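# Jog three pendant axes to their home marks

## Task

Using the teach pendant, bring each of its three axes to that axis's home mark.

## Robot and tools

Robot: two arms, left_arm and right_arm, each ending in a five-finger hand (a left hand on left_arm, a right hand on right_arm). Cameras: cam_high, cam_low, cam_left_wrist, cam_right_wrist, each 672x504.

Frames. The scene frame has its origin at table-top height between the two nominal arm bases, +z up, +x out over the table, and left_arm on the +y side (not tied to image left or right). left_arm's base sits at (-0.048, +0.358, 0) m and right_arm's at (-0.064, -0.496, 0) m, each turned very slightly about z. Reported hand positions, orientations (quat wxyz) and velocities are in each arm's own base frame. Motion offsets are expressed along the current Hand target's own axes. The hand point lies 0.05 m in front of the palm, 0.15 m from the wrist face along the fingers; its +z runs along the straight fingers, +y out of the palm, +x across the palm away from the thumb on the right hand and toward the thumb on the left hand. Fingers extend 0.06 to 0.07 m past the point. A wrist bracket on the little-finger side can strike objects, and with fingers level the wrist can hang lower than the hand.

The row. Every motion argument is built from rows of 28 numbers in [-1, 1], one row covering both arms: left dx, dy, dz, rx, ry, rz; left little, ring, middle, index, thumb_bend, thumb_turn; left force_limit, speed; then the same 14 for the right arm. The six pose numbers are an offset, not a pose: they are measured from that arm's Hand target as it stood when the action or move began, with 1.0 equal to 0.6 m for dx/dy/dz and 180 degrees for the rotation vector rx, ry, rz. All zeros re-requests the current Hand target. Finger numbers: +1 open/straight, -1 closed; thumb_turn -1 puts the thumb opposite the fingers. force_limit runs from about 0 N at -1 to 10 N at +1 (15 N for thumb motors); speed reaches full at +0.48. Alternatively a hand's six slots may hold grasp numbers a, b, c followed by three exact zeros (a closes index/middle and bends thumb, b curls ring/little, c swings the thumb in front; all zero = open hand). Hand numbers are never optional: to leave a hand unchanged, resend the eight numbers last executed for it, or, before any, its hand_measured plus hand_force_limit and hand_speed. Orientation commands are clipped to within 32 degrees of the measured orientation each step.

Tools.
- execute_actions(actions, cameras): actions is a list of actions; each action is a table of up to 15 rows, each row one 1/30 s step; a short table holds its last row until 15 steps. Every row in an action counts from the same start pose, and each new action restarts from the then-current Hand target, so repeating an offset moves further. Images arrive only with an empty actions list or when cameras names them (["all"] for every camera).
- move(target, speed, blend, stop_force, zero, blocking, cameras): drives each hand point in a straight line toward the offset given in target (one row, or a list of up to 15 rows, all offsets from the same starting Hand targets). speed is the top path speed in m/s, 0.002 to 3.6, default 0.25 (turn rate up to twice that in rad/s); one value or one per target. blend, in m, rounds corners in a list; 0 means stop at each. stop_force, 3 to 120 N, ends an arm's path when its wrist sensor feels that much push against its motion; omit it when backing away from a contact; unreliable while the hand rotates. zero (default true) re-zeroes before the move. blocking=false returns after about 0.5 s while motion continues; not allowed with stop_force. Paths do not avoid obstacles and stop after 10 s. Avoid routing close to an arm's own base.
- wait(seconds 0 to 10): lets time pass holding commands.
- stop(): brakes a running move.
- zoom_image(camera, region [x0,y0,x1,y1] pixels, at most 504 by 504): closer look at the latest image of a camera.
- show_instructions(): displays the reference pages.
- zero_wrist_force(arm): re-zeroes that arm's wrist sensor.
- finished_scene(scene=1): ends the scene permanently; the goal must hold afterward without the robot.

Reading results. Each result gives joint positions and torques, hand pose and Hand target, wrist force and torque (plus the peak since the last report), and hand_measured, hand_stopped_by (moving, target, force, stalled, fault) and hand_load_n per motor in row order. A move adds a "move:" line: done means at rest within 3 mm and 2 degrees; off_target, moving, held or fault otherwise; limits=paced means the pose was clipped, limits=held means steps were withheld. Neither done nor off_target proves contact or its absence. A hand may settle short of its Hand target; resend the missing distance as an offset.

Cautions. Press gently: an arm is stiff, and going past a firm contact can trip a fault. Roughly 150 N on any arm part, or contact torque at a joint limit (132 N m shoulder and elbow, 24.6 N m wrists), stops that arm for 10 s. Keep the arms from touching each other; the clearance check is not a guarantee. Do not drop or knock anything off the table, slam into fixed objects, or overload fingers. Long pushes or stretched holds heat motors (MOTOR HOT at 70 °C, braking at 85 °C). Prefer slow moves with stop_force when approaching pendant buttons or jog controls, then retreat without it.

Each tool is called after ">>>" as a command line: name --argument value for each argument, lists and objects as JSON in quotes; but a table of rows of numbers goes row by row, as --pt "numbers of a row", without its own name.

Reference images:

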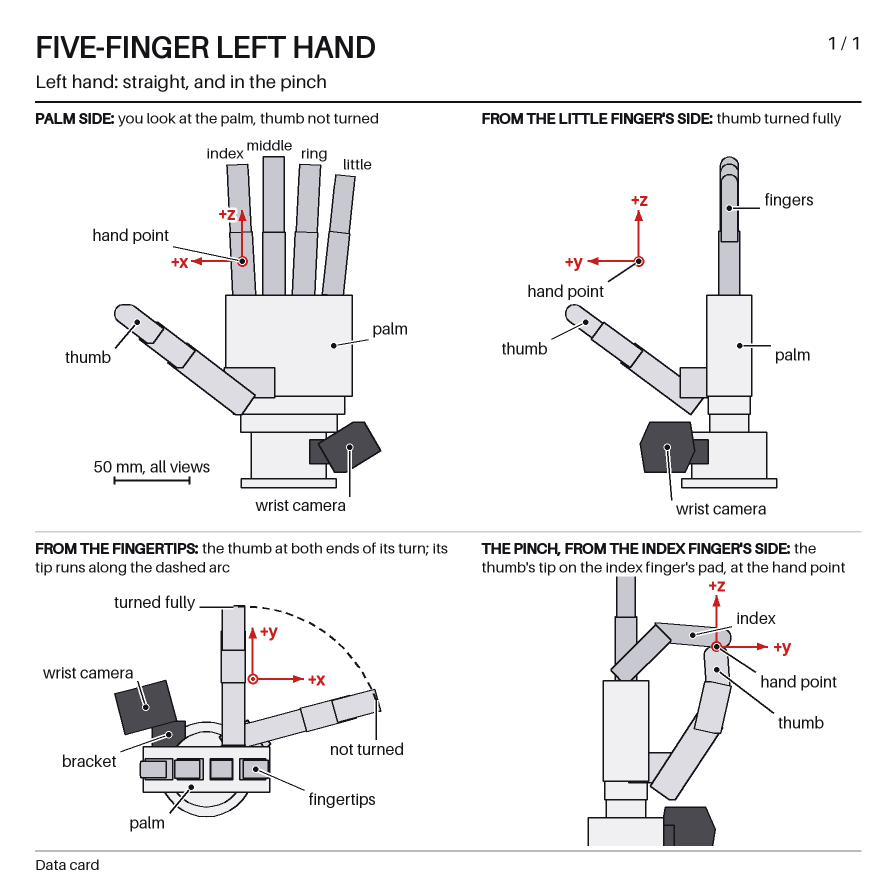

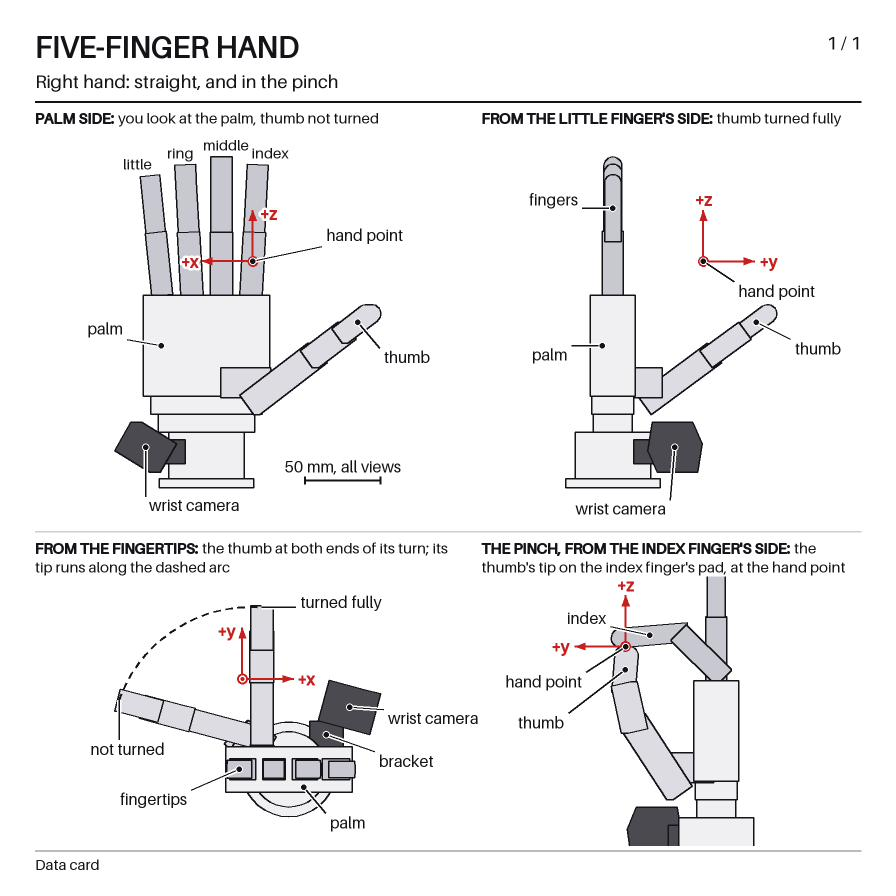

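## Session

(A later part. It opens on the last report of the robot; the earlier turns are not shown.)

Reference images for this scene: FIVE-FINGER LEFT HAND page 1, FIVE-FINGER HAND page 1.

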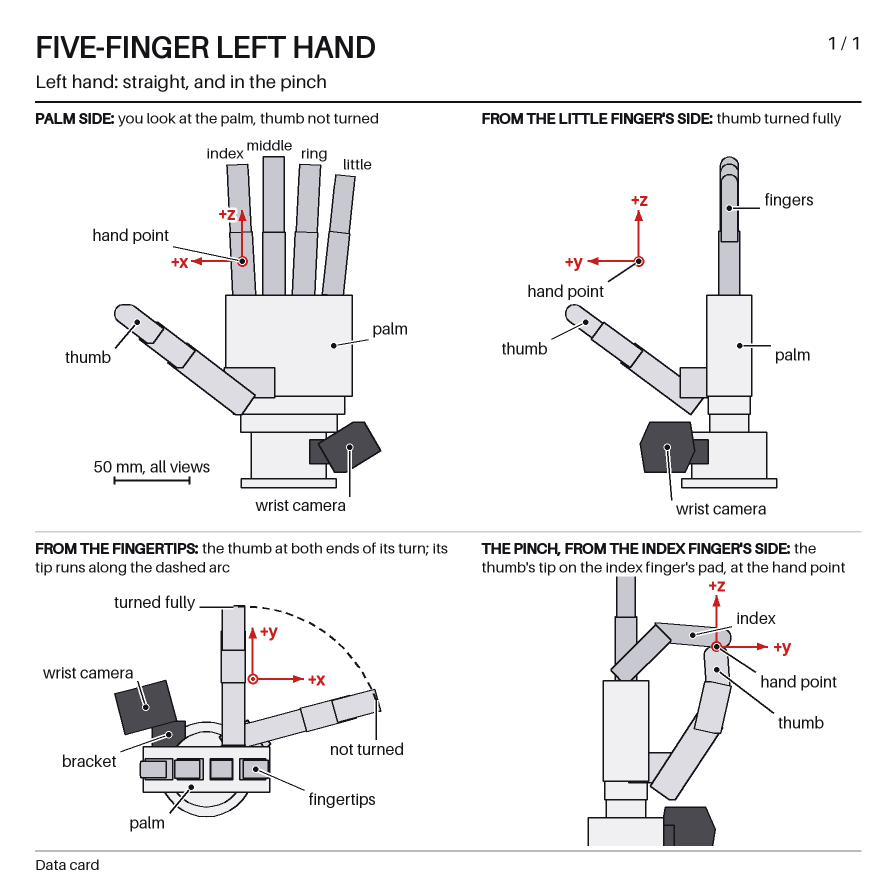

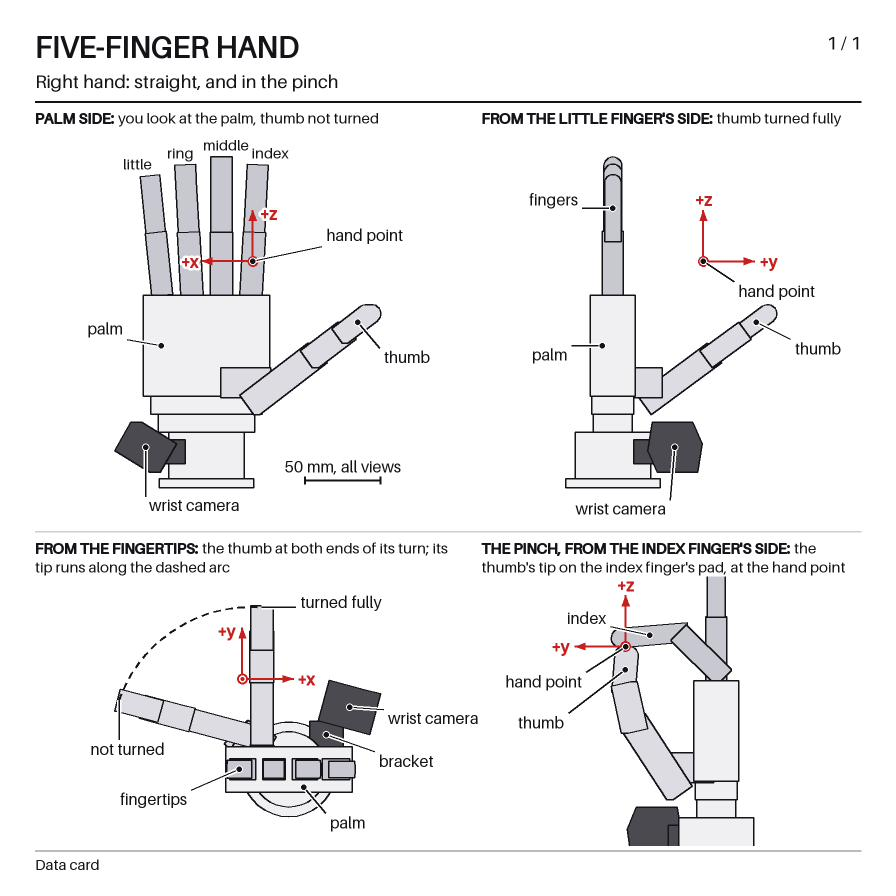

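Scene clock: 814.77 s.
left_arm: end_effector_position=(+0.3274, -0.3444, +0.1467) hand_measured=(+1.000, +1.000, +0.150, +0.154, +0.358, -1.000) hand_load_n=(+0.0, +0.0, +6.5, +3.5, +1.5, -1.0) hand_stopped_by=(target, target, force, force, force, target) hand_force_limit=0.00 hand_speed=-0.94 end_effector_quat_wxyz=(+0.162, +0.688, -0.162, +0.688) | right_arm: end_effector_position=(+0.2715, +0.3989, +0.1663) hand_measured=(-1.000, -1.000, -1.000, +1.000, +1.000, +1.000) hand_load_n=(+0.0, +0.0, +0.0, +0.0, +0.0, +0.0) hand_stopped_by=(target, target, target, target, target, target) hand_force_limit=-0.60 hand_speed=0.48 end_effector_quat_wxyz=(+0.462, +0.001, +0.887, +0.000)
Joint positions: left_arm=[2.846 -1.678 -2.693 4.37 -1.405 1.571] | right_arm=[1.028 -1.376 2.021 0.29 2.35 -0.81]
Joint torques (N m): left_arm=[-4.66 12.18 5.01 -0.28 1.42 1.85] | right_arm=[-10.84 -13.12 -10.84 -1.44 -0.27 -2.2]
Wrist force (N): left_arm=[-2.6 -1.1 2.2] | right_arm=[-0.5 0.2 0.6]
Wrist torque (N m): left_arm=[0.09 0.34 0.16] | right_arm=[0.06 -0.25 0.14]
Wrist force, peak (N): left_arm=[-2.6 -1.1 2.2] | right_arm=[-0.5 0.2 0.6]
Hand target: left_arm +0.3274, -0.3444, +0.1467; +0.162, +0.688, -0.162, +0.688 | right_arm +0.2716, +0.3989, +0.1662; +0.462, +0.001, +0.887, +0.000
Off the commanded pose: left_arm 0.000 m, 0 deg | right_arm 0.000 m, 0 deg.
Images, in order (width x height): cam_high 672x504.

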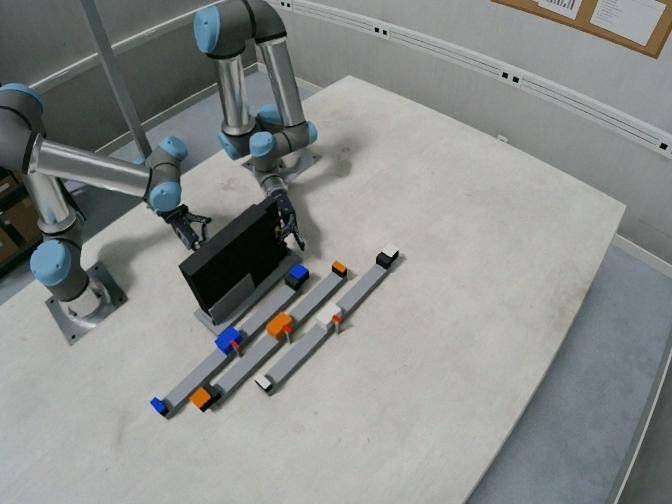

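>>> move --pt "0 0 0 0 0 0 1 1 -0.14 -0.14 -0.2 -1 0.0 -0.94 -0.0142 0 0.0203 0 0 0 -1 -1 -1 1 1 1 -0.6 0.48" --pt "0 0 0 0 0 0 1 1 -0.14 -0.14 -0.2 -1 0.0 -0.94 0 0 0 0 0 0 -1 -1 -1 1 1 1 -0.6 0.48" --speed '[0.03, 0.1]'

>>> move --target '[0,0,0,0,0,0,1,1,-0.14,-0.14,-0.2,-1,0.0,-0.94,0.0625,-0.0082,0.0423,0,0,0,-1,-1,-1,1,1,1,-0.6,0.48]' --speed 0.12

>>> move --target '[0,0,0,0,0,0,1,1,-0.14,-0.14,-0.2,-1,0.0,-0.94,-0.0287,0,0.041,0,0,0,-1,-1,-1,1,1,1,-0.6,0.48]' --speed 0.015 --stop_force 8

>>> move --target '[0,0,0,0,0,0,1,1,-0.14,-0.14,-0.2,-1,0.0,-0.94,0.0143,0,-0.0205,0,0,0,-1,-1,-1,1,1,1,-0.6,0.48]' --speed 0.1 --cameras '["cam_left_wrist", "cam_right_wrist"]'

Scene clock: 821.17 s.
left_arm: end_effector_position=(+0.3274, -0.3444, +0.1467) hand_measured=(+1.000, +1.000, +0.150, +0.154, +0.358, -1.000) hand_load_n=(+0.0, +0.0, +6.5, +3.5, +2.0, -1.0) hand_stopped_by=(target, target, force, force, force, target) hand_force_limit=0.00 hand_speed=-0.94 end_effector_quat_wxyz=(+0.162, +0.688, -0.162, +0.688) | right_arm: end_effector_position=(+0.2717, +0.3989, +0.1662) hand_measured=(-1.000, -1.000, -1.000, +1.000, +1.000, +1.000) hand_load_n=(+0.0, +0.0, +0.0, +0.0, +0.0, +0.0) hand_stopped_by=(target, target, target, target, target, target) hand_force_limit=-0.60 hand_speed=0.48 end_effector_quat_wxyz=(+0.462, +0.001, +0.887, +0.000)
Joint positions: left_arm=[2.846 -1.678 -2.693 4.37 -1.405 1.571] | right_arm=[1.028 -1.376 2.022 0.289 2.349 -0.811]
Joint torques (N m): left_arm=[-4.65 12.66 4.59 -0.3 1.25 1.97] | right_arm=[9.38 -12.67 -9.56 4.06 2.78 2.58]
Wrist force (N): left_arm=[-2.9 -1.3 2.0] | right_arm=[-0.6 0.2 0.8]
Wrist torque (N m): left_arm=[0.08 0.36 0.15] | right_arm=[0.04 -0.23 0.02]
Wrist force, peak (N): left_arm=[-2.9 -1.2 2.4] | right_arm=[3.9 0.3 -10.5]
Hand target: left_arm +0.3274, -0.3444, +0.1467; +0.162, +0.688, -0.162, +0.688 | right_arm +0.2716, +0.3989, +0.1662; +0.462, +0.001, +0.887, +0.000
Off the commanded pose: left_arm 0.000 m, 0 deg | right_arm 0.000 m, 0 deg.
move: done

Scene clock: 822.30 s.
left_arm: end_effector_position=(+0.3274, -0.3444, +0.1467) hand_measured=(+1.000, +1.000, +0.150, +0.154, +0.358, -1.000) hand_load_n=(+0.0, +0.0, +6.5, +3.5, +2.0, -1.0) hand_stopped_by=(target, target, force, force, force, target) hand_force_limit=0.00 hand_speed=-0.94 end_effector_quat_wxyz=(+0.162, +0.688, -0.162, +0.688) | right_arm: end_effector_position=(+0.2709, +0.3940, +0.1211) hand_measured=(-1.000, -1.000, -1.000, +1.000, +1.000, +1.000) hand_load_n=(+0.0, +0.0, +0.0, +0.0, +0.0, +0.0) hand_stopped_by=(target, target, target, target, target, target) hand_force_limit=-0.60 hand_speed=0.48 end_effector_quat_wxyz=(+0.462, +0.001, +0.887, +0.000) end_effector_velocity=(+0.000, +0.000, -0.001) end_effector_angular_velocity=(+0.001, +0.000, +0.001)
Joint positions: left_arm=[2.846 -1.678 -2.693 4.37 -1.405 1.571] | right_arm=[1.022 -1.31 2.085 0.155 2.346 -0.817]
Joint velocities: left_arm=[within noise] | right_arm=[0 0.001 0.002 -0.005 -0.001 -0.001]
Joint torques (N m): left_arm=[-4.85 13.17 5.05 -0.54 1.43 1.98] | right_arm=[-10.94 -13.65 -7.93 -1.83 -0.2 -2.14]
Wrist force (N): left_arm=[-2.8 -1.3 2.3] | right_arm=[-1.0 0.2 0.6]
Wrist torque (N m): left_arm=[0.07 0.35 0.16] | right_arm=[0.04 -0.19 0.09]
Wrist force, peak (N): left_arm=[-2.7 -1.1 2.6] | right_arm=[-1.2 0.2 0.6]
Hand target: left_arm +0.3274, -0.3444, +0.1467; +0.162, +0.688, -0.162, +0.688 | right_arm +0.2709, +0.3940, +0.1210; +0.462, +0.001, +0.887, +0.000
Off the commanded pose: left_arm 0.000 m, 0 deg | right_arm 0.000 m, 0 deg.
move: done

Scene clock: 824.53 s.
left_arm: end_effector_position=(+0.3274, -0.3444, +0.1467) hand_measured=(+1.000, +1.000, +0.150, +0.154, +0.358, -1.000) hand_load_n=(+0.0, +0.0, +6.5, +3.5, +2.0, -1.0) hand_stopped_by=(target, target, force, force, force, target) hand_force_limit=0.00 hand_speed=-0.94 end_effector_quat_wxyz=(+0.162, +0.688, -0.162, +0.688) | right_arm: end_effector_position=(+0.2860, +0.3939, +0.1210) hand_measured=(-1.000, -1.000, -1.000, +1.000, +1.000, +1.000) hand_load_n=(+0.0, +0.0, +0.0, +0.0, +0.0, +0.0) hand_stopped_by=(target, target, target, target, target, target) hand_force_limit=-0.60 hand_speed=0.48 end_effector_quat_wxyz=(+0.462, +0.001, +0.887, +0.000)
Joint positions: left_arm=[2.846 -1.678 -2.693 4.37 -1.405 1.571] | right_arm=[0.981 -1.313 2.08 0.131 2.321 -0.862]
Joint torques (N m): left_arm=[-4.98 12.09 5.43 -0.24 1.35 1.83] | right_arm=[6.55 -17.17 -9.56 2.93 3.33 2.53]
Wrist force (N): left_arm=[-3.0 -1.3 2.1] | right_arm=[3.7 -0.1 -7.0]
Wrist torque (N m): left_arm=[0.06 0.40 0.14] | right_arm=[0.49 -0.02 0.30]
Wrist force, peak (N): left_arm=[-2.9 -1.4 2.4] | right_arm=[6.5 0.4 -15.9]
Hand target: left_arm +0.3274, -0.3444, +0.1467; +0.162, +0.688, -0.162, +0.688 | right_arm +0.2860, +0.3939, +0.1210; +0.462, +0.001, +0.887, +0.000 (not the last commanded pose)
Off the commanded pose: left_arm 0.000 m, 0 deg | right_arm 0.015 m, 0 deg.
move: contact (right_arm)

Scene clock: 825.50 s.
left_arm: end_effector_position=(+0.3274, -0.3444, +0.1467) hand_measured=(+1.000, +1.000, +0.150, +0.154, +0.358, -1.000) hand_load_n=(+0.0, +0.0, +6.5, +3.5, +2.0, -1.0) hand_stopped_by=(target, target, force, force, force, target) hand_force_limit=0.00 hand_speed=-0.94 end_effector_quat_wxyz=(+0.162, +0.688, -0.162, +0.688) | right_arm: end_effector_position=(+0.2711, +0.3940, +0.1210) hand_measured=(-1.000, -1.000, -1.000, +1.000, +1.000, +1.000) hand_load_n=(-0.5, +0.0, +0.0, +0.0, +0.0, +0.0) hand_stopped_by=(target, target, target, target, target, target) hand_force_limit=-0.60 hand_speed=0.48 end_effector_quat_wxyz=(+0.462, +0.001, +0.887, +0.000) end_effector_velocity=(-0.001, +0.000, +0.000) end_effector_angular_velocity=(+0.001, +0.000, -0.001)
Joint positions: left_arm=[2.846 -1.678 -2.693 4.37 -1.405 1.571] | right_arm=[1.021 -1.31 2.085 0.154 2.346 -0.818]
Joint velocities: left_arm=[within noise] | right_arm=[0.003 0.001 0 0.002 0.002 0.005]
Joint torques (N m): left_arm=[-4.08 12.95 5.92 -0.48 1.39 1.87] | right_arm=[8.78 -13.65 -7.9 4.12 2.48 2.35]
Wrist force (N): left_arm=[-2.6 -1.2 2.2] | right_arm=[-1.1 -0.1 0.3]
Wrist torque (N m): left_arm=[0.07 0.33 0.17] | right_arm=[0.02 -0.17 -0.02]
Wrist force, peak (N): left_arm=[-2.9 -1.2 2.5] | right_arm=[3.7 0.1 -7.1]
Hand target: left_arm +0.3274, -0.3444, +0.1467; +0.162, +0.688, -0.162, +0.688 | right_arm +0.2710, +0.3940, +0.1210; +0.462, +0.001, +0.887, +0.000
Off the commanded pose: left_arm 0.000 m, 0 deg | right_arm 0.000 m, 0 deg.
move: done
camera_calibration:
cam_left_wrist: T_world_to_cam=[[0.436831, 0.851497, 0.290053, 0.109632], [-0.566036, 0.0095877, 0.824325, 0.0688972], [0.699129, -0.524271, 0.486167, -0.367882], [0, 0, 0, 1]] pos_world=[0.248305, -0.286881, 0.0902592]
cam_right_wrist: T_world_to_cam=[[-0.140365, 0.967683, -0.209493, -0.316811], [0.0516736, 0.21846, 0.974477, -0.222816], [0.98875, 0.125957, -0.0806677, -0.188476], [0, 0, 0, 1]] pos_world=[0.1534, 0.378989, 0.135556]
Images, in order (width x height): cam_left_wrist 672x504, cam_right_wrist 672x504.

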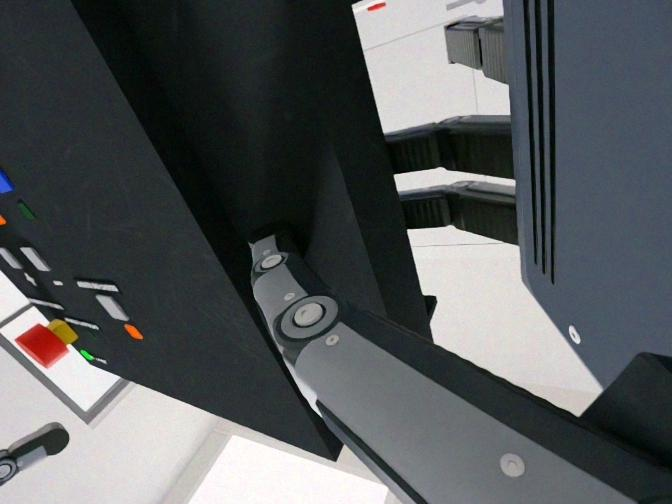

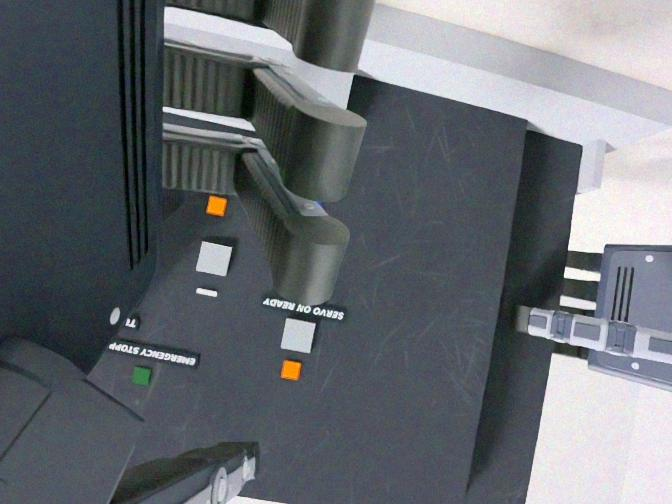

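>>> move --target '[0,0,0,0,0,0,1,1,-0.14,-0.14,-0.2,-1,0.0,-0.94,-0.0642,-0.0667,-0.0449,0,0,0,-1,-1,-1,1,1,1,-0.6,0.48]' --speed 0.12

>>> move --pt "0 0 0 0 0 0 1 1 -0.14 -0.14 -0.2 -1 0.0 -0.94 -0.0168 0 0.024 0 0 0 -1 -1 -1 1 1 1 -0.6 0.48" --pt "0 0 0 0 0 0 1 1 -0.14 -0.14 -0.2 -1 0.0 -0.94 0 0 0 0 0 0 -1 -1 -1 1 1 1 -0.6 0.48" --speed '[0.03, 0.1]'

>>> move --target '[0,0,0,0,0,0,1,1,-0.14,-0.14,-0.2,-1,0.0,-0.94,0.0665,0.1417,0.0445,0,0,0,-1,-1,-1,1,1,1,-0.6,0.48]' --speed 0.15

>>> move --target '[0,0,0,0,0,0,1,1,-0.14,-0.14,-0.2,-1,0.0,-0.94,-0.0287,0,0.041,0,0,0,-1,-1,-1,1,1,1,-0.6,0.48]' --speed 0.015 --stop_force 8

>>> move --target '[0,0,0,0,0,0,1,1,-0.14,-0.14,-0.2,-1,0.0,-0.94,0.0129,0,-0.0184,0,0,0,-1,-1,-1,1,1,1,-0.6,0.48]' --speed 0.1

>>> move --target '[0,0,0,0,0,0,1,1,-0.14,-0.14,-0.2,-1,0.0,-0.94,-0.0648,-0.0673,-0.0422,0,0,0,-1,-1,-1,1,1,1,-0.6,0.48]' --speed 0.12 --cameras '["cam_left_wrist", "cam_right_wrist"]'

Scene clock: 837.50 s.
left_arm: end_effector_position=(+0.3274, -0.3444, +0.1467) hand_measured=(+1.000, +1.000, +0.150, +0.154, +0.358, -1.000) hand_load_n=(+0.0, +0.0, +6.5, +3.5, +2.0, -1.0) hand_stopped_by=(target, target, force, force, force, target) hand_force_limit=0.00 hand_speed=-0.94 end_effector_quat_wxyz=(+0.162, +0.688, -0.162, +0.688) | right_arm: end_effector_position=(+0.2709, +0.3540, +0.1679) hand_measured=(-1.000, -1.000, -1.000, +1.000, +1.000, +1.000) hand_load_n=(+0.0, +0.0, +0.0, +0.0, +0.0, +0.0) hand_stopped_by=(target, target, target, target, target, target) hand_force_limit=-0.60 hand_speed=0.48 end_effector_quat_wxyz=(+0.462, +0.001, +0.887, +0.000)
Joint positions: left_arm=[2.846 -1.678 -2.693 4.37 -1.405 1.571] | right_arm=[0.945 -1.5 2.147 0.226 2.298 -0.899]
Joint torques (N m): left_arm=[-5.5 12.37 5.53 -0.52 1.15 1.99] | right_arm=[-12.61 -27.44 -10.3 3.93 -0.3 -2.29]
Wrist force (N): left_arm=[-2.7 -1.3 2.0] | right_arm=[-0.7 0.0 0.2]
Wrist torque (N m): left_arm=[0.08 0.33 0.16] | right_arm=[0.06 -0.21 0.10]
Wrist force, peak (N): left_arm=[-3.0 -1.5 2.1] | right_arm=[-1.2 0.3 0.6]
Hand target: left_arm +0.3274, -0.3444, +0.1467; +0.162, +0.688, -0.162, +0.688 | right_arm +0.2709, +0.3539, +0.1680; +0.462, +0.001, +0.887, +0.000
Off the commanded pose: left_arm 0.000 m, 0 deg | right_arm 0.000 m, 0 deg.
move: done

Scene clock: 839.20 s.
left_arm: end_effector_position=(+0.3274, -0.3444, +0.1467) hand_measured=(+1.000, +1.000, +0.150, +0.154, +0.358, -1.000) hand_load_n=(+0.0, +0.0, +6.5, +3.5, +2.0, -1.0) hand_stopped_by=(target, target, force, force, force, target) hand_force_limit=0.00 hand_speed=-0.94 end_effector_quat_wxyz=(+0.162, +0.688, -0.162, +0.688) | right_arm: end_effector_position=(+0.2710, +0.3539, +0.1680) hand_measured=(-1.000, -1.000, -1.000, +1.000, +1.000, +1.000) hand_load_n=(+0.0, +0.0, +0.0, +0.0, -0.5, +0.0) hand_stopped_by=(target, target, target, target, target, target) hand_force_limit=-0.60 hand_speed=0.48 end_effector_quat_wxyz=(+0.462, +0.001, +0.887, +0.000)
Joint positions: left_arm=[2.846 -1.678 -2.693 4.37 -1.405 1.571] | right_arm=[0.945 -1.5 2.147 0.226 2.298 -0.9]
Joint torques (N m): left_arm=[-5.84 12.82 4.86 -0.49 1.23 2.08] | right_arm=[8.62 -7.14 -9.95 4.18 2.52 2.42]
Wrist force (N): left_arm=[-2.8 -1.2 2.2] | right_arm=[-0.4 -0.1 0.8]
Wrist torque (N m): left_arm=[0.07 0.38 0.15] | right_arm=[0.02 -0.27 0.02]
Wrist force, peak (N): left_arm=[-3.0 -1.4 2.3] | right_arm=[1.1 0.1 -2.5]
Hand target: left_arm +0.3274, -0.3444, +0.1467; +0.162, +0.688, -0.162, +0.688 | right_arm +0.2709, +0.3539, +0.1680; +0.462, +0.001, +0.887, +0.000
Off the commanded pose: left_arm 0.000 m, 0 deg | right_arm 0.000 m, 0 deg.
move: done

Scene clock: 840.60 s.
left_arm: end_effector_position=(+0.3274, -0.3444, +0.1467) hand_measured=(+1.000, +1.000, +0.150, +0.154, +0.358, -1.000) hand_load_n=(+0.0, +0.0, +6.5, +3.5, +2.0, -1.0) hand_stopped_by=(target, target, force, force, force, target) hand_force_limit=0.00 hand_speed=-0.94 end_effector_quat_wxyz=(+0.162, +0.688, -0.162, +0.688) | right_arm: end_effector_position=(+0.2700, +0.4388, +0.1201) hand_measured=(-1.000, -1.000, -1.000, +1.000, +1.000, +1.000) hand_load_n=(+0.5, +0.0, +0.0, +0.0, +0.0, +0.0) hand_stopped_by=(target, target, target, target, target, target) hand_force_limit=-0.60 hand_speed=0.48 end_effector_quat_wxyz=(+0.462, +0.001, +0.887, +0.000) end_effector_velocity=(+0.001, +0.002, +0.000) end_effector_angular_velocity=(+0.002, -0.001, +0.000)
Joint positions: left_arm=[2.846 -1.678 -2.693 4.37 -1.405 1.571] | right_arm=[1.09 -1.203 1.949 0.241 2.385 -0.737]
Joint velocities: left_arm=[within noise] | right_arm=[0.001 0.003 -0.005 0.001 0.001 0.002]
Joint torques (N m): left_arm=[-4.92 12.84 3.93 -0.58 1.21 1.89] | right_arm=[9.24 -18.46 -19.43 4.26 2.82 2.58]
Wrist force (N): left_arm=[-2.9 -1.3 2.1] | right_arm=[-1.0 -0.2 0.1]
Wrist torque (N m): left_arm=[0.07 0.38 0.15] | right_arm=[0.01 -0.17 -0.01]
Wrist force, peak (N): left_arm=[-2.9 -1.3 2.5] | right_arm=[-0.8 0.4 0.9]
Hand target: left_arm +0.3274, -0.3444, +0.1467; +0.162, +0.688, -0.162, +0.688 | right_arm +0.2700, +0.4390, +0.1200; +0.462, +0.001, +0.887, +0.000
Off the commanded pose: left_arm 0.000 m, 0 deg | right_arm 0.000 m, 0 deg.
move: done

Scene clock: 842.83 s.
left_arm: end_effector_position=(+0.3274, -0.3444, +0.1467) hand_measured=(+1.000, +1.000, +0.150, +0.154, +0.358, -1.000) hand_load_n=(+0.0, +0.0, +8.0, +4.5, +1.0, -1.0) hand_stopped_by=(target, target, force, force, force, target) hand_force_limit=0.00 hand_speed=-0.94 end_effector_quat_wxyz=(+0.162, +0.688, -0.162, +0.688) | right_arm: end_effector_position=(+0.2833, +0.4389, +0.1200) hand_measured=(-1.000, -1.000, -1.000, +1.000, +1.000, +1.000) hand_load_n=(+0.0, +0.0, +0.0, +0.0, +0.0, -0.5) hand_stopped_by=(target, target, target, target, target, target) hand_force_limit=-0.60 hand_speed=0.48 end_effector_quat_wxyz=(+0.462, +0.001, +0.887, +0.000)
Joint positions: left_arm=[2.846 -1.678 -2.693 4.37 -1.405 1.571] | right_arm=[1.058 -1.206 1.945 0.22 2.367 -0.776]
Joint torques (N m): left_arm=[-5.44 13.2 4.57 -0.41 1.12 2] | right_arm=[7.3 -18.39 -9.38 3.45 3.37 2.48]
Wrist force (N): left_arm=[-2.9 -1.3 6.3] | right_arm=[2.9 -0.1 -5.7]
Wrist torque (N m): left_arm=[0.11 0.42 0.16] | right_arm=[0.37 0.04 0.26]
Wrist force, peak (N): left_arm=[-2.8 -1.2 6.6] | right_arm=[5.8 -0.1 -14.1]
Hand target: left_arm +0.3274, -0.3444, +0.1467; +0.162, +0.688, -0.162, +0.688 | right_arm +0.2833, +0.4389, +0.1200; +0.462, +0.001, +0.887, +0.000 (not the last commanded pose)
Off the commanded pose: left_arm 0.000 m, 0 deg | right_arm 0.017 m, 0 deg.
move: contact (right_arm)

Scene clock: 843.77 s.
left_arm: end_effector_position=(+0.3274, -0.3444, +0.1467) hand_measured=(+1.000, +1.000, +0.150, +0.154, +0.358, -1.000) hand_load_n=(+0.0, +0.0, +7.0, +3.5, +1.5, -1.0) hand_stopped_by=(target, target, force, force, force, target) hand_force_limit=0.00 hand_speed=-0.94 end_effector_quat_wxyz=(+0.162, +0.688, -0.162, +0.688) | right_arm: end_effector_position=(+0.2700, +0.4390, +0.1200) hand_measured=(-1.000, -1.000, -1.000, +1.000, +1.000, +1.000) hand_load_n=(+0.0, +0.5, +0.0, +0.0, +0.0, +0.0) hand_stopped_by=(target, target, target, target, target, target) hand_force_limit=-0.60 hand_speed=0.48 end_effector_quat_wxyz=(+0.462, +0.001, +0.887, +0.000)
Joint positions: left_arm=[2.846 -1.678 -2.693 4.37 -1.405 1.571] | right_arm=[1.091 -1.202 1.948 0.242 2.386 -0.737]
Joint torques (N m): left_arm=[-4.81 13.74 6.21 -0.69 1.09 1.88] | right_arm=[9.08 -18.75 -8.36 4.26 2.56 2.55]
Wrist force (N): left_arm=[-2.7 -1.2 3.1] | right_arm=[-0.9 0.1 0.2]
Wrist torque (N m): left_arm=[0.06 0.37 0.16] | right_arm=[0.05 -0.19 0.01]
Wrist force, peak (N): left_arm=[-2.9 -0.9 6.3] | right_arm=[3.3 -0.2 -5.9]
Hand target: left_arm +0.3274, -0.3444, +0.1467; +0.162, +0.688, -0.162, +0.688 | right_arm +0.2699, +0.4390, +0.1200; +0.462, +0.001, +0.887, +0.000
Off the commanded pose: left_arm 0.000 m, 0 deg | right_arm 0.000 m, 0 deg.
move: done

Scene clock: 844.97 s.
left_arm: end_effector_position=(+0.3274, -0.3444, +0.1467) hand_measured=(+1.000, +1.000, +0.150, +0.154, +0.358, -1.000) hand_load_n=(+0.0, +0.0, +6.5, +3.5, +1.5, -1.0) hand_stopped_by=(target, target, force, force, force, target) hand_force_limit=0.00 hand_speed=-0.94 end_effector_quat_wxyz=(+0.162, +0.688, -0.162, +0.688) | right_arm: end_effector_position=(+0.2713, +0.3987, +0.1662) hand_measured=(-1.000, -1.000, -1.000, +1.000, +1.000, +1.000) hand_load_n=(+0.0, +0.0, +0.0, +0.0, +0.0, +0.0) hand_stopped_by=(target, target, target, target, target, target) hand_force_limit=-0.60 hand_speed=0.48 end_effector_quat_wxyz=(+0.462, +0.001, +0.887, +0.000)
Joint positions: left_arm=[2.846 -1.678 -2.693 4.37 -1.405 1.571] | right_arm=[1.029 -1.376 2.022 0.29 2.35 -0.809]
Joint torques (N m): left_arm=[-5.16 14.44 4.97 -0.56 1.08 1.79] | right_arm=[-12.39 -32.14 -10.56 4.38 -0.08 -2.2]
Wrist force (N): left_arm=[-2.7 -1.2 2.9] | right_arm=[-0.3 -0.1 0.5]
Wrist torque (N m): left_arm=[0.08 0.34 0.16] | right_arm=[0.02 -0.28 0.14]
Wrist force, peak (N): left_arm=[-2.7 -1.0 3.4] | right_arm=[-1.2 0.3 0.3]
Hand target: left_arm +0.3274, -0.3444, +0.1467; +0.162, +0.688, -0.162, +0.688 | right_arm +0.2713, +0.3986, +0.1664; +0.462, +0.001, +0.887, +0.000
Off the commanded pose: left_arm 0.000 m, 0 deg | right_arm 0.000 m, 0 deg.
move: done
camera_calibration:
cam_left_wrist: T_world_to_cam=[[0.436831, 0.851497, 0.290053, 0.109632], [-0.566036, 0.0095877, 0.824325, 0.0688972], [0.699129, -0.524271, 0.486167, -0.367882], [0, 0, 0, 1]] pos_world=[0.248305, -0.286881, 0.0902592]
cam_right_wrist: T_world_to_cam=[[-0.140274, 0.967674, -0.209595, -0.311951], [0.0516813, 0.218556, 0.974455, -0.267956], [0.988763, 0.125858, -0.0806683, -0.185596], [0, 0, 0, 1]] pos_world=[0.1536, 0.383789, 0.180756]
Images, in order (width x height): cam_left_wrist 672x504, cam_right_wrist 672x504.

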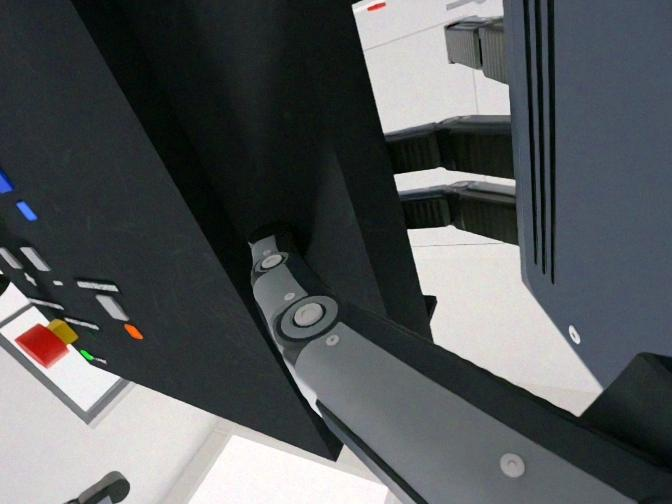

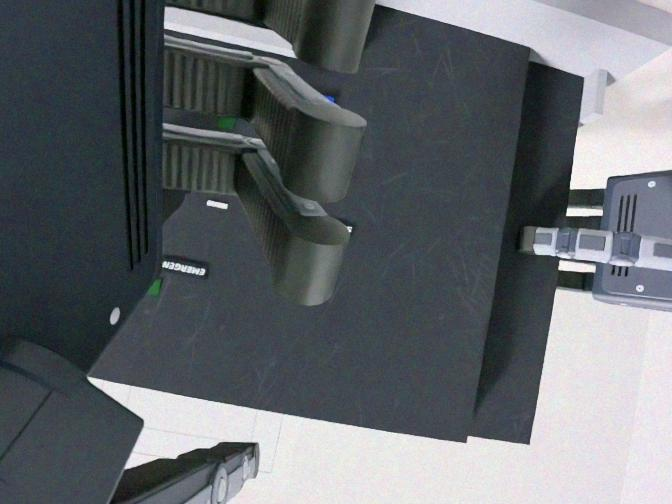

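>>> move --pt "0 0 0 0 0 0 1 1 -0.14 -0.14 -0.2 -1 0.0 -0.94 -0.0141 0 0.0201 0 0 0 -1 -1 -1 1 1 1 -0.6 0.48" --pt "0 0 0 0 0 0 1 1 -0.14 -0.14 -0.2 -1 0.0 -0.94 0 0 0 0 0 0 -1 -1 -1 1 1 1 -0.6 0.48" --speed '[0.03, 0.1]'

>>> move --pt "0 0 0 0 0 0 1 1 -0.14 -0.14 -0.2 -1 0.0 -0.94 -0.0323 0.0023 -0.1677 0 0 0 -1 -1 -1 1 1 1 -0.6 0.48" --pt "0 0 0 0 0 0 1 1 -0.14 -0.14 -0.2 -1 0.0 -0.94 -0.3477 0.019 -0.1238 0 0.178 0 -1 -1 -1 1 1 1 -0.6 0.48" --pt "0 0 0 0 0 0 1 1 -0.14 -0.14 -0.2 -1 0.0 -0.94 -0.4964 0.069 0.1179 0 0.278 0 -1 -1 -1 1 1 1 -0.6 0.48" --pt "0 0 0 0 0 0 1 1 -0.14 -0.14 -0.2 -1 0.0 -0.94 -0.3111 0.12 0.2885 0 0.278 0 -1 -1 -1 1 1 1 -0.6 0.48" --speed 0.25 --blend '[0.02, 0.03, 0.03, 0]'

>>> move --target '[0,0,0,0,0,0,1,1,-0.14,-0.14,-0.2,-1,0.0,-0.94,0,0,0,0,0,0,0,0,0,0,0,0,-0.6,0.48]' --speed 0.2 --cameras '["cam_right_wrist"]'

>>> zoom_image --camera "cam_right_wrist" --region '[250, 230, 330, 300]'

>>> move --target '[0,0,0,0,0,0,1,1,-0.14,-0.14,-0.2,-1,0.0,-0.94,0,-0.175,0,0,0,0,0,0,0,0,0,0,-0.6,0.48]' --speed 0.2 --cameras '["cam_right_wrist"]'

>>> zoom_image --camera "cam_right_wrist" --region '[260, 160, 340, 230]'

>>> zoom_image --camera "cam_right_wrist" --region '[360, 240, 440, 310]'

>>> move --target '[0,0,0,0,0,0,1,1,-0.14,-0.14,-0.2,-1,0.0,-0.94,0,-0.199,0,0,0,0,0,0,0,0,0,0,-0.6,0.48]' --speed 0.2 --cameras '["cam_right_wrist"]'

>>> zoom_image --camera "cam_right_wrist" --region '[290, 60, 370, 130]'

>>> zoom_image --camera "cam_right_wrist" --region '[410, 180, 490, 250]'

>>> zoom_image --camera "cam_right_wrist" --region '[480, 270, 560, 340]'

Scene clock: 862.20 s.
left_arm: end_effector_position=(+0.3274, -0.3444, +0.1467) hand_measured=(+1.000, +1.000, +0.150, +0.154, +0.358, -1.000) hand_load_n=(+0.0, +0.0, +7.0, +3.5, +1.5, -1.0) hand_stopped_by=(target, target, force, force, force, target) hand_force_limit=0.00 hand_speed=-0.94 end_effector_quat_wxyz=(+0.162, +0.688, -0.162, +0.688) | right_arm: end_effector_position=(+0.2715, +0.3986, +0.1664) hand_measured=(-1.000, -1.000, -1.000, +1.000, +1.000, +1.000) hand_load_n=(+0.0, +0.0, +0.0, +0.0, +0.0, +0.0) hand_stopped_by=(target, target, target, target, target, target) hand_force_limit=-0.60 hand_speed=0.48 end_effector_quat_wxyz=(+0.462, +0.001, +0.887, +0.000)
Joint positions: left_arm=[2.846 -1.678 -2.693 4.37 -1.405 1.571] | right_arm=[1.028 -1.377 2.022 0.289 2.35 -0.81]
Joint torques (N m): left_arm=[-4.82 13.36 5.02 -0.66 0.89 1.95] | right_arm=[8.7 -13.23 -10.09 4.31 2.31 2.52]
Wrist force (N): left_arm=[-2.7 -1.1 2.9] | right_arm=[-0.6 0.1 0.5]
Wrist torque (N m): left_arm=[0.09 0.36 0.16] | right_arm=[0.04 -0.24 0.02]
Wrist force, peak (N): left_arm=[-3.2 -1.1 3.1] | right_arm=[1.7 0.1 -4.2]
Hand target: left_arm +0.3274, -0.3444, +0.1467; +0.162, +0.688, -0.162, +0.688 | right_arm +0.2713, +0.3986, +0.1664; +0.462, +0.001, +0.887, +0.000
Off the commanded pose: left_arm 0.000 m, 0 deg | right_arm 0.000 m, 0 deg.
move: done

Scene clock: 865.80 s.
left_arm: end_effector_position=(+0.3274, -0.3444, +0.1467) hand_measured=(+1.000, +1.000, +0.150, +0.154, +0.358, -1.000) hand_load_n=(+0.0, +0.0, +7.0, +3.5, +1.5, -1.0) hand_stopped_by=(target, target, force, force, force, target) hand_force_limit=0.00 hand_speed=-0.94 end_effector_quat_wxyz=(+0.162, +0.688, -0.162, +0.688) | right_arm: end_effector_position=(+0.5201, +0.4702, +0.2205) hand_measured=(-1.000, -1.000, -1.000, +1.000, +1.000, +1.000) hand_load_n=(+0.0, +0.0, +0.0, +0.0, +0.0, +0.0) hand_stopped_by=(target, target, target, target, target, target) hand_force_limit=-0.60 hand_speed=0.48 end_effector_quat_wxyz=(+0.044, +0.001, +0.999, +0.000)
Joint positions: left_arm=[2.846 -1.678 -2.693 4.37 -1.405 1.571] | right_arm=[0.504 -0.734 0.664 1.564 1.613 -1.067]
Joint torques (N m): left_arm=[-5.39 14.07 5.75 -0.8 0.93 1.92] | right_arm=[8.97 -38.26 -13.25 -0.75 -1.23 2.54]
Wrist force (N): left_arm=[-2.8 -1.2 3.0] | right_arm=[-0.3 -0.2 0.5]
Wrist torque (N m): left_arm=[0.08 0.37 0.15] | right_arm=[-0.07 -0.05 -0.05]
Wrist force, peak (N): left_arm=[-3.0 -1.4 3.1] | right_arm=[-0.6 -0.1 1.7]
Hand target: left_arm +0.3274, -0.3444, +0.1467; +0.162, +0.688, -0.162, +0.688 | right_arm +0.5202, +0.4703, +0.2203; +0.044, +0.001, +0.999, +0.000
Off the commanded pose: left_arm 0.000 m, 0 deg | right_arm 0.000 m, 0 deg.
move: done

Scene clock: 866.60 s.
left_arm: end_effector_position=(+0.3274, -0.3444, +0.1467) hand_measured=(+1.000, +1.000, +0.150, +0.154, +0.358, -1.000) hand_load_n=(+0.0, +0.0, +6.5, +3.5, +1.5, -1.0) hand_stopped_by=(target, target, force, force, force, target) hand_force_limit=0.00 hand_speed=-0.94 end_effector_quat_wxyz=(+0.162, +0.688, -0.162, +0.688) | right_arm: end_effector_position=(+0.5202, +0.4703, +0.2203) hand_measured=(+1.000, +1.000, +1.000, +1.000, +1.000, +1.000) hand_load_n=(+0.0, +0.0, +0.0, +0.0, +0.0, +0.0) hand_stopped_by=(target, target, target, target, target, target) hand_force_limit=-0.60 hand_speed=0.48 end_effector_quat_wxyz=(+0.044, +0.001, +0.999, +0.000)
Joint positions: left_arm=[2.846 -1.678 -2.693 4.37 -1.405 1.571] | right_arm=[0.504 -0.734 0.664 1.564 1.613 -1.067]
Joint torques (N m): left_arm=[-4.4 13.84 5.46 -0.6 0.95 1.86] | right_arm=[9.21 -38.4 -12.49 -0.21 -0.72 2.32]
Wrist force (N): left_arm=[-2.6 -1.3 3.0] | right_arm=[-0.2 0.2 -0.4]
Wrist torque (N m): left_arm=[0.06 0.34 0.17] | right_arm=[0.02 -0.03 -0.03]
Wrist force, peak (N): left_arm=[-2.9 -1.1 3.1] | right_arm=[-0.2 0.2 -0.4]
Hand target: left_arm +0.3274, -0.3444, +0.1467; +0.162, +0.688, -0.162, +0.688 | right_arm +0.5202, +0.4703, +0.2203; +0.044, +0.001, +0.999, +0.000
Off the commanded pose: left_arm 0.000 m, 0 deg | right_arm 0.000 m, 0 deg.
move: done
camera_calibration:
cam_right_wrist: T_world_to_cam=[[-0.250385, 0.967794, -0.0261114, -0.318164], [0.780199, 0.217673, 0.586437, -0.642212], [0.573234, 0.126463, -0.809574, -0.0599155], [0, 0, 0, 1]] pos_world=[0.455735, 0.455287, 0.319803]
Images, in order (width x height): cam_right_wrist 672x504.

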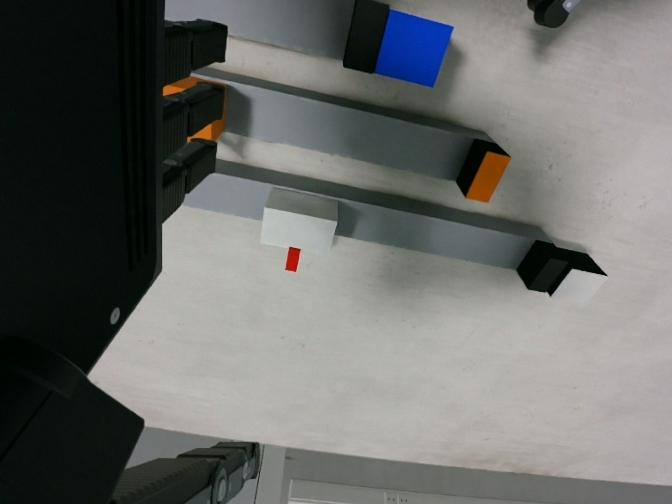

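Scaled by 6.300.

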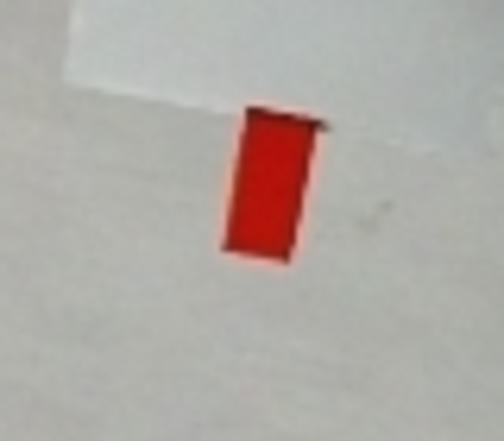

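Scene clock: 867.97 s.
left_arm: end_effector_position=(+0.3274, -0.3444, +0.1467) hand_measured=(+1.000, +1.000, +0.150, +0.154, +0.358, -1.000) hand_load_n=(+0.0, +0.0, +7.0, +4.0, +2.0, -1.0) hand_stopped_by=(target, target, force, force, force, target) hand_force_limit=0.00 hand_speed=-0.94 end_effector_quat_wxyz=(+0.162, +0.688, -0.162, +0.688) | right_arm: end_effector_position=(+0.5201, +0.3654, +0.2203) hand_measured=(+1.000, +1.000, +1.000, +1.000, +1.000, +1.000) hand_load_n=(+0.0, +0.0, +0.5, +0.0, +0.0, +0.0) hand_stopped_by=(target, target, target, target, target, target) hand_force_limit=-0.60 hand_speed=0.48 end_effector_quat_wxyz=(+0.044, +0.001, +0.999, +0.000)
Joint positions: left_arm=[2.846 -1.678 -2.693 4.37 -1.405 1.571] | right_arm=[0.337 -0.941 1.019 1.409 1.6 -1.233]
Joint torques (N m): left_arm=[-5 13.5 5.18 -0.63 0.61 1.86] | right_arm=[-10.65 -52.62 -12.19 -0.57 -1.07 -2.13]
Wrist force (N): left_arm=[-3.0 -1.1 3.1] | right_arm=[-0.2 -0.2 0.1]
Wrist torque (N m): left_arm=[0.08 0.39 0.15] | right_arm=[-0.06 -0.04 0.05]
Wrist force, peak (N): left_arm=[-3.0 -1.2 3.3] | right_arm=[0.2 1.2 0.3]
Hand target: left_arm +0.3274, -0.3444, +0.1467; +0.162, +0.688, -0.162, +0.688 | right_arm +0.5201, +0.3653, +0.2203; +0.044, +0.001, +0.999, +0.000
Off the commanded pose: left_arm 0.000 m, 0 deg | right_arm 0.000 m, 0 deg.
move: done
camera_calibration:
cam_right_wrist: T_world_to_cam=[[-0.250328, 0.967808, -0.0261541, -0.216685], [0.780295, 0.217672, 0.586309, -0.619303], [0.573128, 0.126362, -0.809665, -0.0464791], [0, 0, 0, 1]] pos_world=[0.455635, 0.350387, 0.319804]
Images, in order (width x height): cam_right_wrist 672x504.

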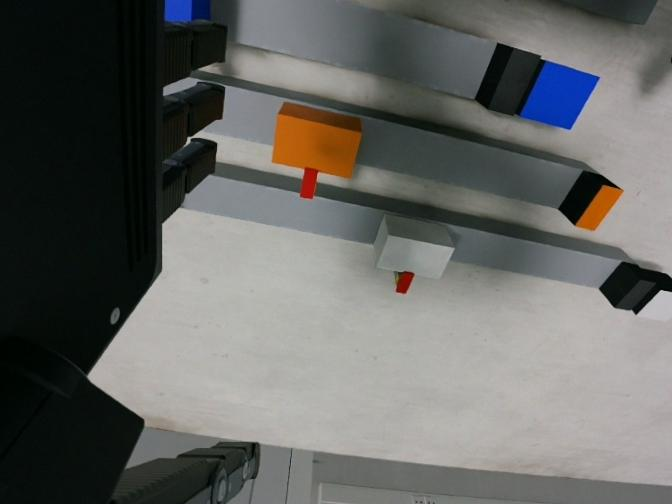

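Scaled by 6.300.

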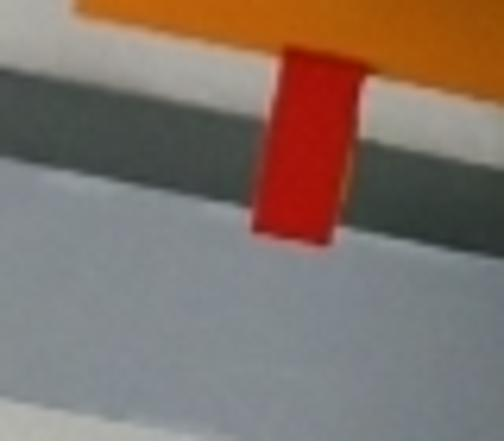

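Scaled by 6.300.

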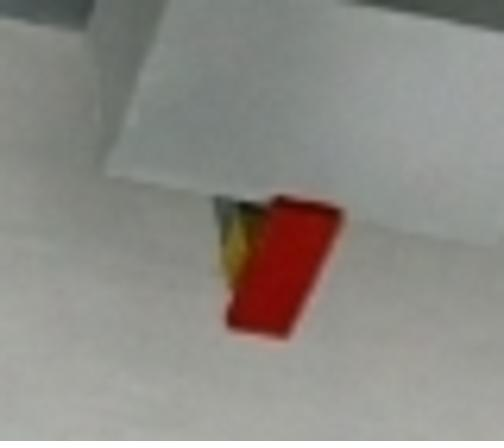

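Scene clock: 869.33 s.
left_arm: end_effector_position=(+0.3274, -0.3444, +0.1467) hand_measured=(+1.000, +1.000, +0.150, +0.154, +0.358, -1.000) hand_load_n=(+0.0, +0.0, +7.0, +3.5, +1.5, -1.5) hand_stopped_by=(target, target, force, force, force, target) hand_force_limit=0.00 hand_speed=-0.94 end_effector_quat_wxyz=(+0.162, +0.688, -0.162, +0.688) | right_arm: end_effector_position=(+0.5199, +0.2461, +0.2203) hand_measured=(+1.000, +1.000, +1.000, +1.000, +1.000, +1.000) hand_load_n=(-0.5, +0.0, +0.0, +0.0, +0.0, +0.0) hand_stopped_by=(target, target, target, target, target, target) hand_force_limit=-0.60 hand_speed=0.48 end_effector_quat_wxyz=(+0.044, +0.001, +0.999, +0.000)
Joint positions: left_arm=[2.846 -1.678 -2.693 4.37 -1.405 1.571] | right_arm=[0.11 -1.088 1.251 1.321 1.581 -1.459]
Joint torques (N m): left_arm=[-4.67 14.07 5.05 -0.67 0.81 1.8] | right_arm=[-10.05 -46.48 -11.83 -0.65 -1.14 -2.2]
Wrist force (N): left_arm=[-2.9 -1.0 2.9] | right_arm=[-0.1 -0.3 0.2]
Wrist torque (N m): left_arm=[0.11 0.38 0.15] | right_arm=[-0.10 -0.07 0.05]
Wrist force, peak (N): left_arm=[-2.9 -1.4 3.1] | right_arm=[-0.3 -1.1 0.1]
Hand target: left_arm +0.3274, -0.3444, +0.1467; +0.162, +0.688, -0.162, +0.688 | right_arm +0.5199, +0.2459, +0.2203; +0.044, +0.001, +0.999, +0.000
Off the commanded pose: left_arm 0.000 m, 0 deg | right_arm 0.000 m, 0 deg.
move: done
camera_calibration:
cam_right_wrist: T_world_to_cam=[[-0.250328, 0.967808, -0.0261541, -0.101275], [0.780295, 0.217672, 0.586309, -0.593179], [0.573128, 0.126362, -0.809665, -0.0312895], [0, 0, 0, 1]] pos_world=[0.455435, 0.231087, 0.319804]
Images, in order (width x height): cam_right_wrist 672x504.

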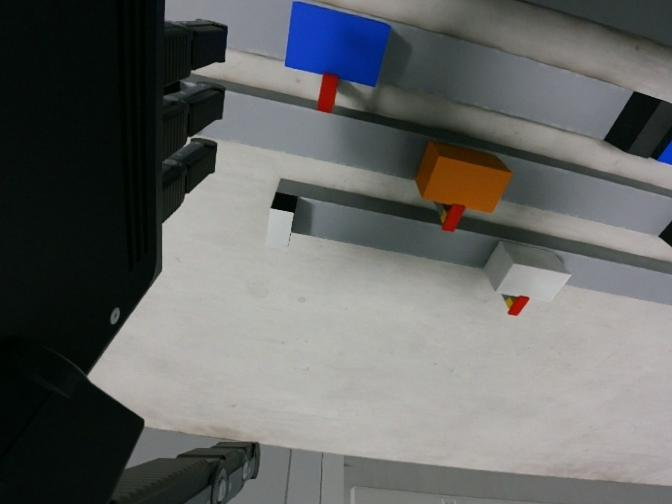

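Scaled by 6.300.

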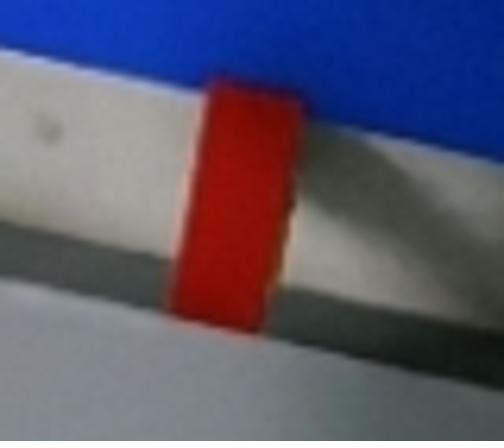

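Scaled by 6.300.

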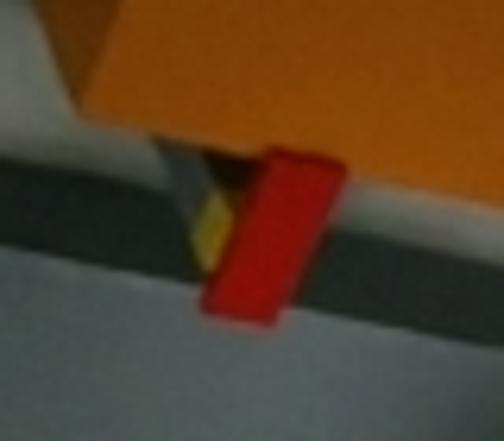

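Scaled by 6.300.

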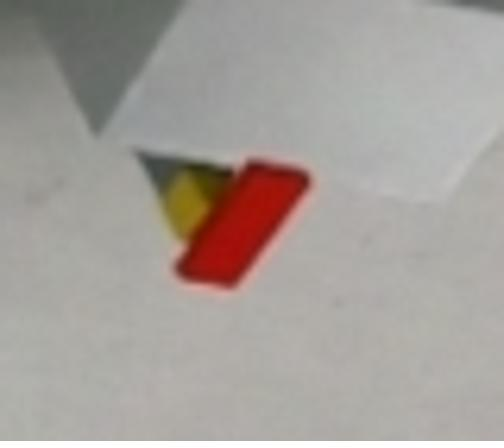

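>>> move --target '[0,0,0,0,0,0,1,1,1,1,1,-1,0.0,-0.4,0,0,0,0,0,0,0,0,0,0,0,0,-0.6,0.48]' --speed 0.2 --cameras '["cam_left_wrist", "cam_low"]'

Scene clock: 884.17 s.
left_arm: end_effector_position=(+0.3274, -0.3444, +0.1467) hand_measured=(+1.000, +1.000, +1.000, +1.000, +1.000, -1.000) hand_load_n=(+0.0, +0.0, +0.0, +0.0, +0.0, +0.0) hand_stopped_by=(target, target, target, target, target, target) hand_force_limit=0.00 hand_speed=-0.40 end_effector_quat_wxyz=(+0.162, +0.688, -0.162, +0.688) | right_arm: end_effector_position=(+0.5199, +0.2459, +0.2203) hand_measured=(+1.000, +1.000, +1.000, +1.000, +1.000, +1.000) hand_load_n=(+0.0, +0.0, +0.0, +0.0, +0.0, +0.0) hand_stopped_by=(target, target, target, target, target, target) hand_force_limit=-0.60 hand_speed=0.48 end_effector_quat_wxyz=(+0.044, +0.001, +0.999, +0.000)
Joint positions: left_arm=[2.846 -1.678 -2.693 4.37 -1.405 1.571] | right_arm=[0.11 -1.089 1.251 1.321 1.58 -1.46]
Joint torques (N m): left_arm=[-5.03 14.14 5.1 -0.62 0.65 1.67] | right_arm=[-11.66 -46.59 -12.35 -0.67 -1.19 -2.33]
Wrist force (N): left_arm=[-2.4 1.1 0.6] | right_arm=[0.1 -0.2 0.2]
Wrist torque (N m): left_arm=[0.16 0.35 0.12] | right_arm=[-0.07 -0.12 0.07]
Wrist force, peak (N): left_arm=[-2.9 -1.1 3.2] | right_arm=[-0.7 0.0 0.1]
Hand target: left_arm +0.3274, -0.3444, +0.1467; +0.162, +0.688, -0.162, +0.688 | right_arm +0.5199, +0.2459, +0.2203; +0.044, +0.001, +0.999, +0.000
Off the commanded pose: left_arm 0.000 m, 0 deg | right_arm 0.000 m, 0 deg.
move: done
camera_calibration:
cam_left_wrist: T_world_to_cam=[[0.436831, 0.851497, 0.290053, 0.109632], [-0.566036, 0.0095877, 0.824325, 0.0688972], [0.699129, -0.524271, 0.486167, -0.367882], [0, 0, 0, 1]] pos_world=[0.248305, -0.286881, 0.0902592]
Images, in order (width x height): cam_low 672x504, cam_left_wrist 672x504.

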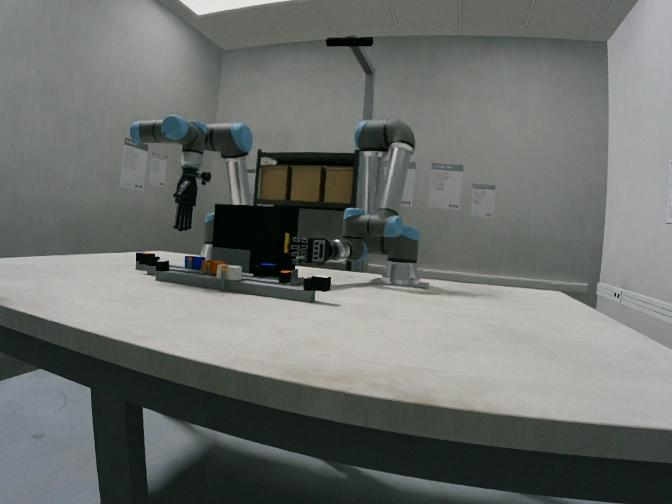

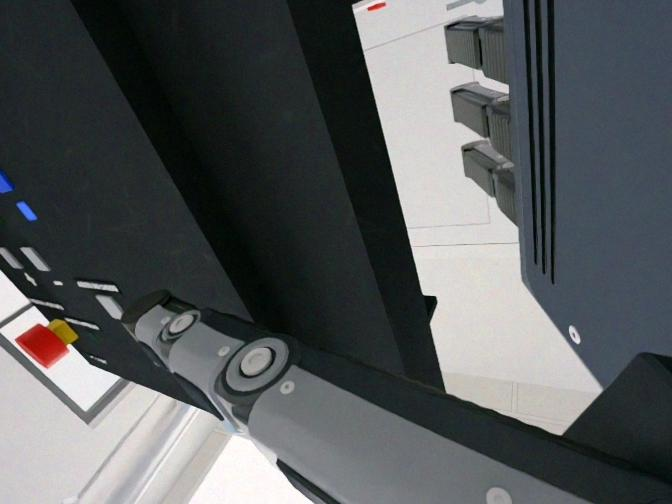

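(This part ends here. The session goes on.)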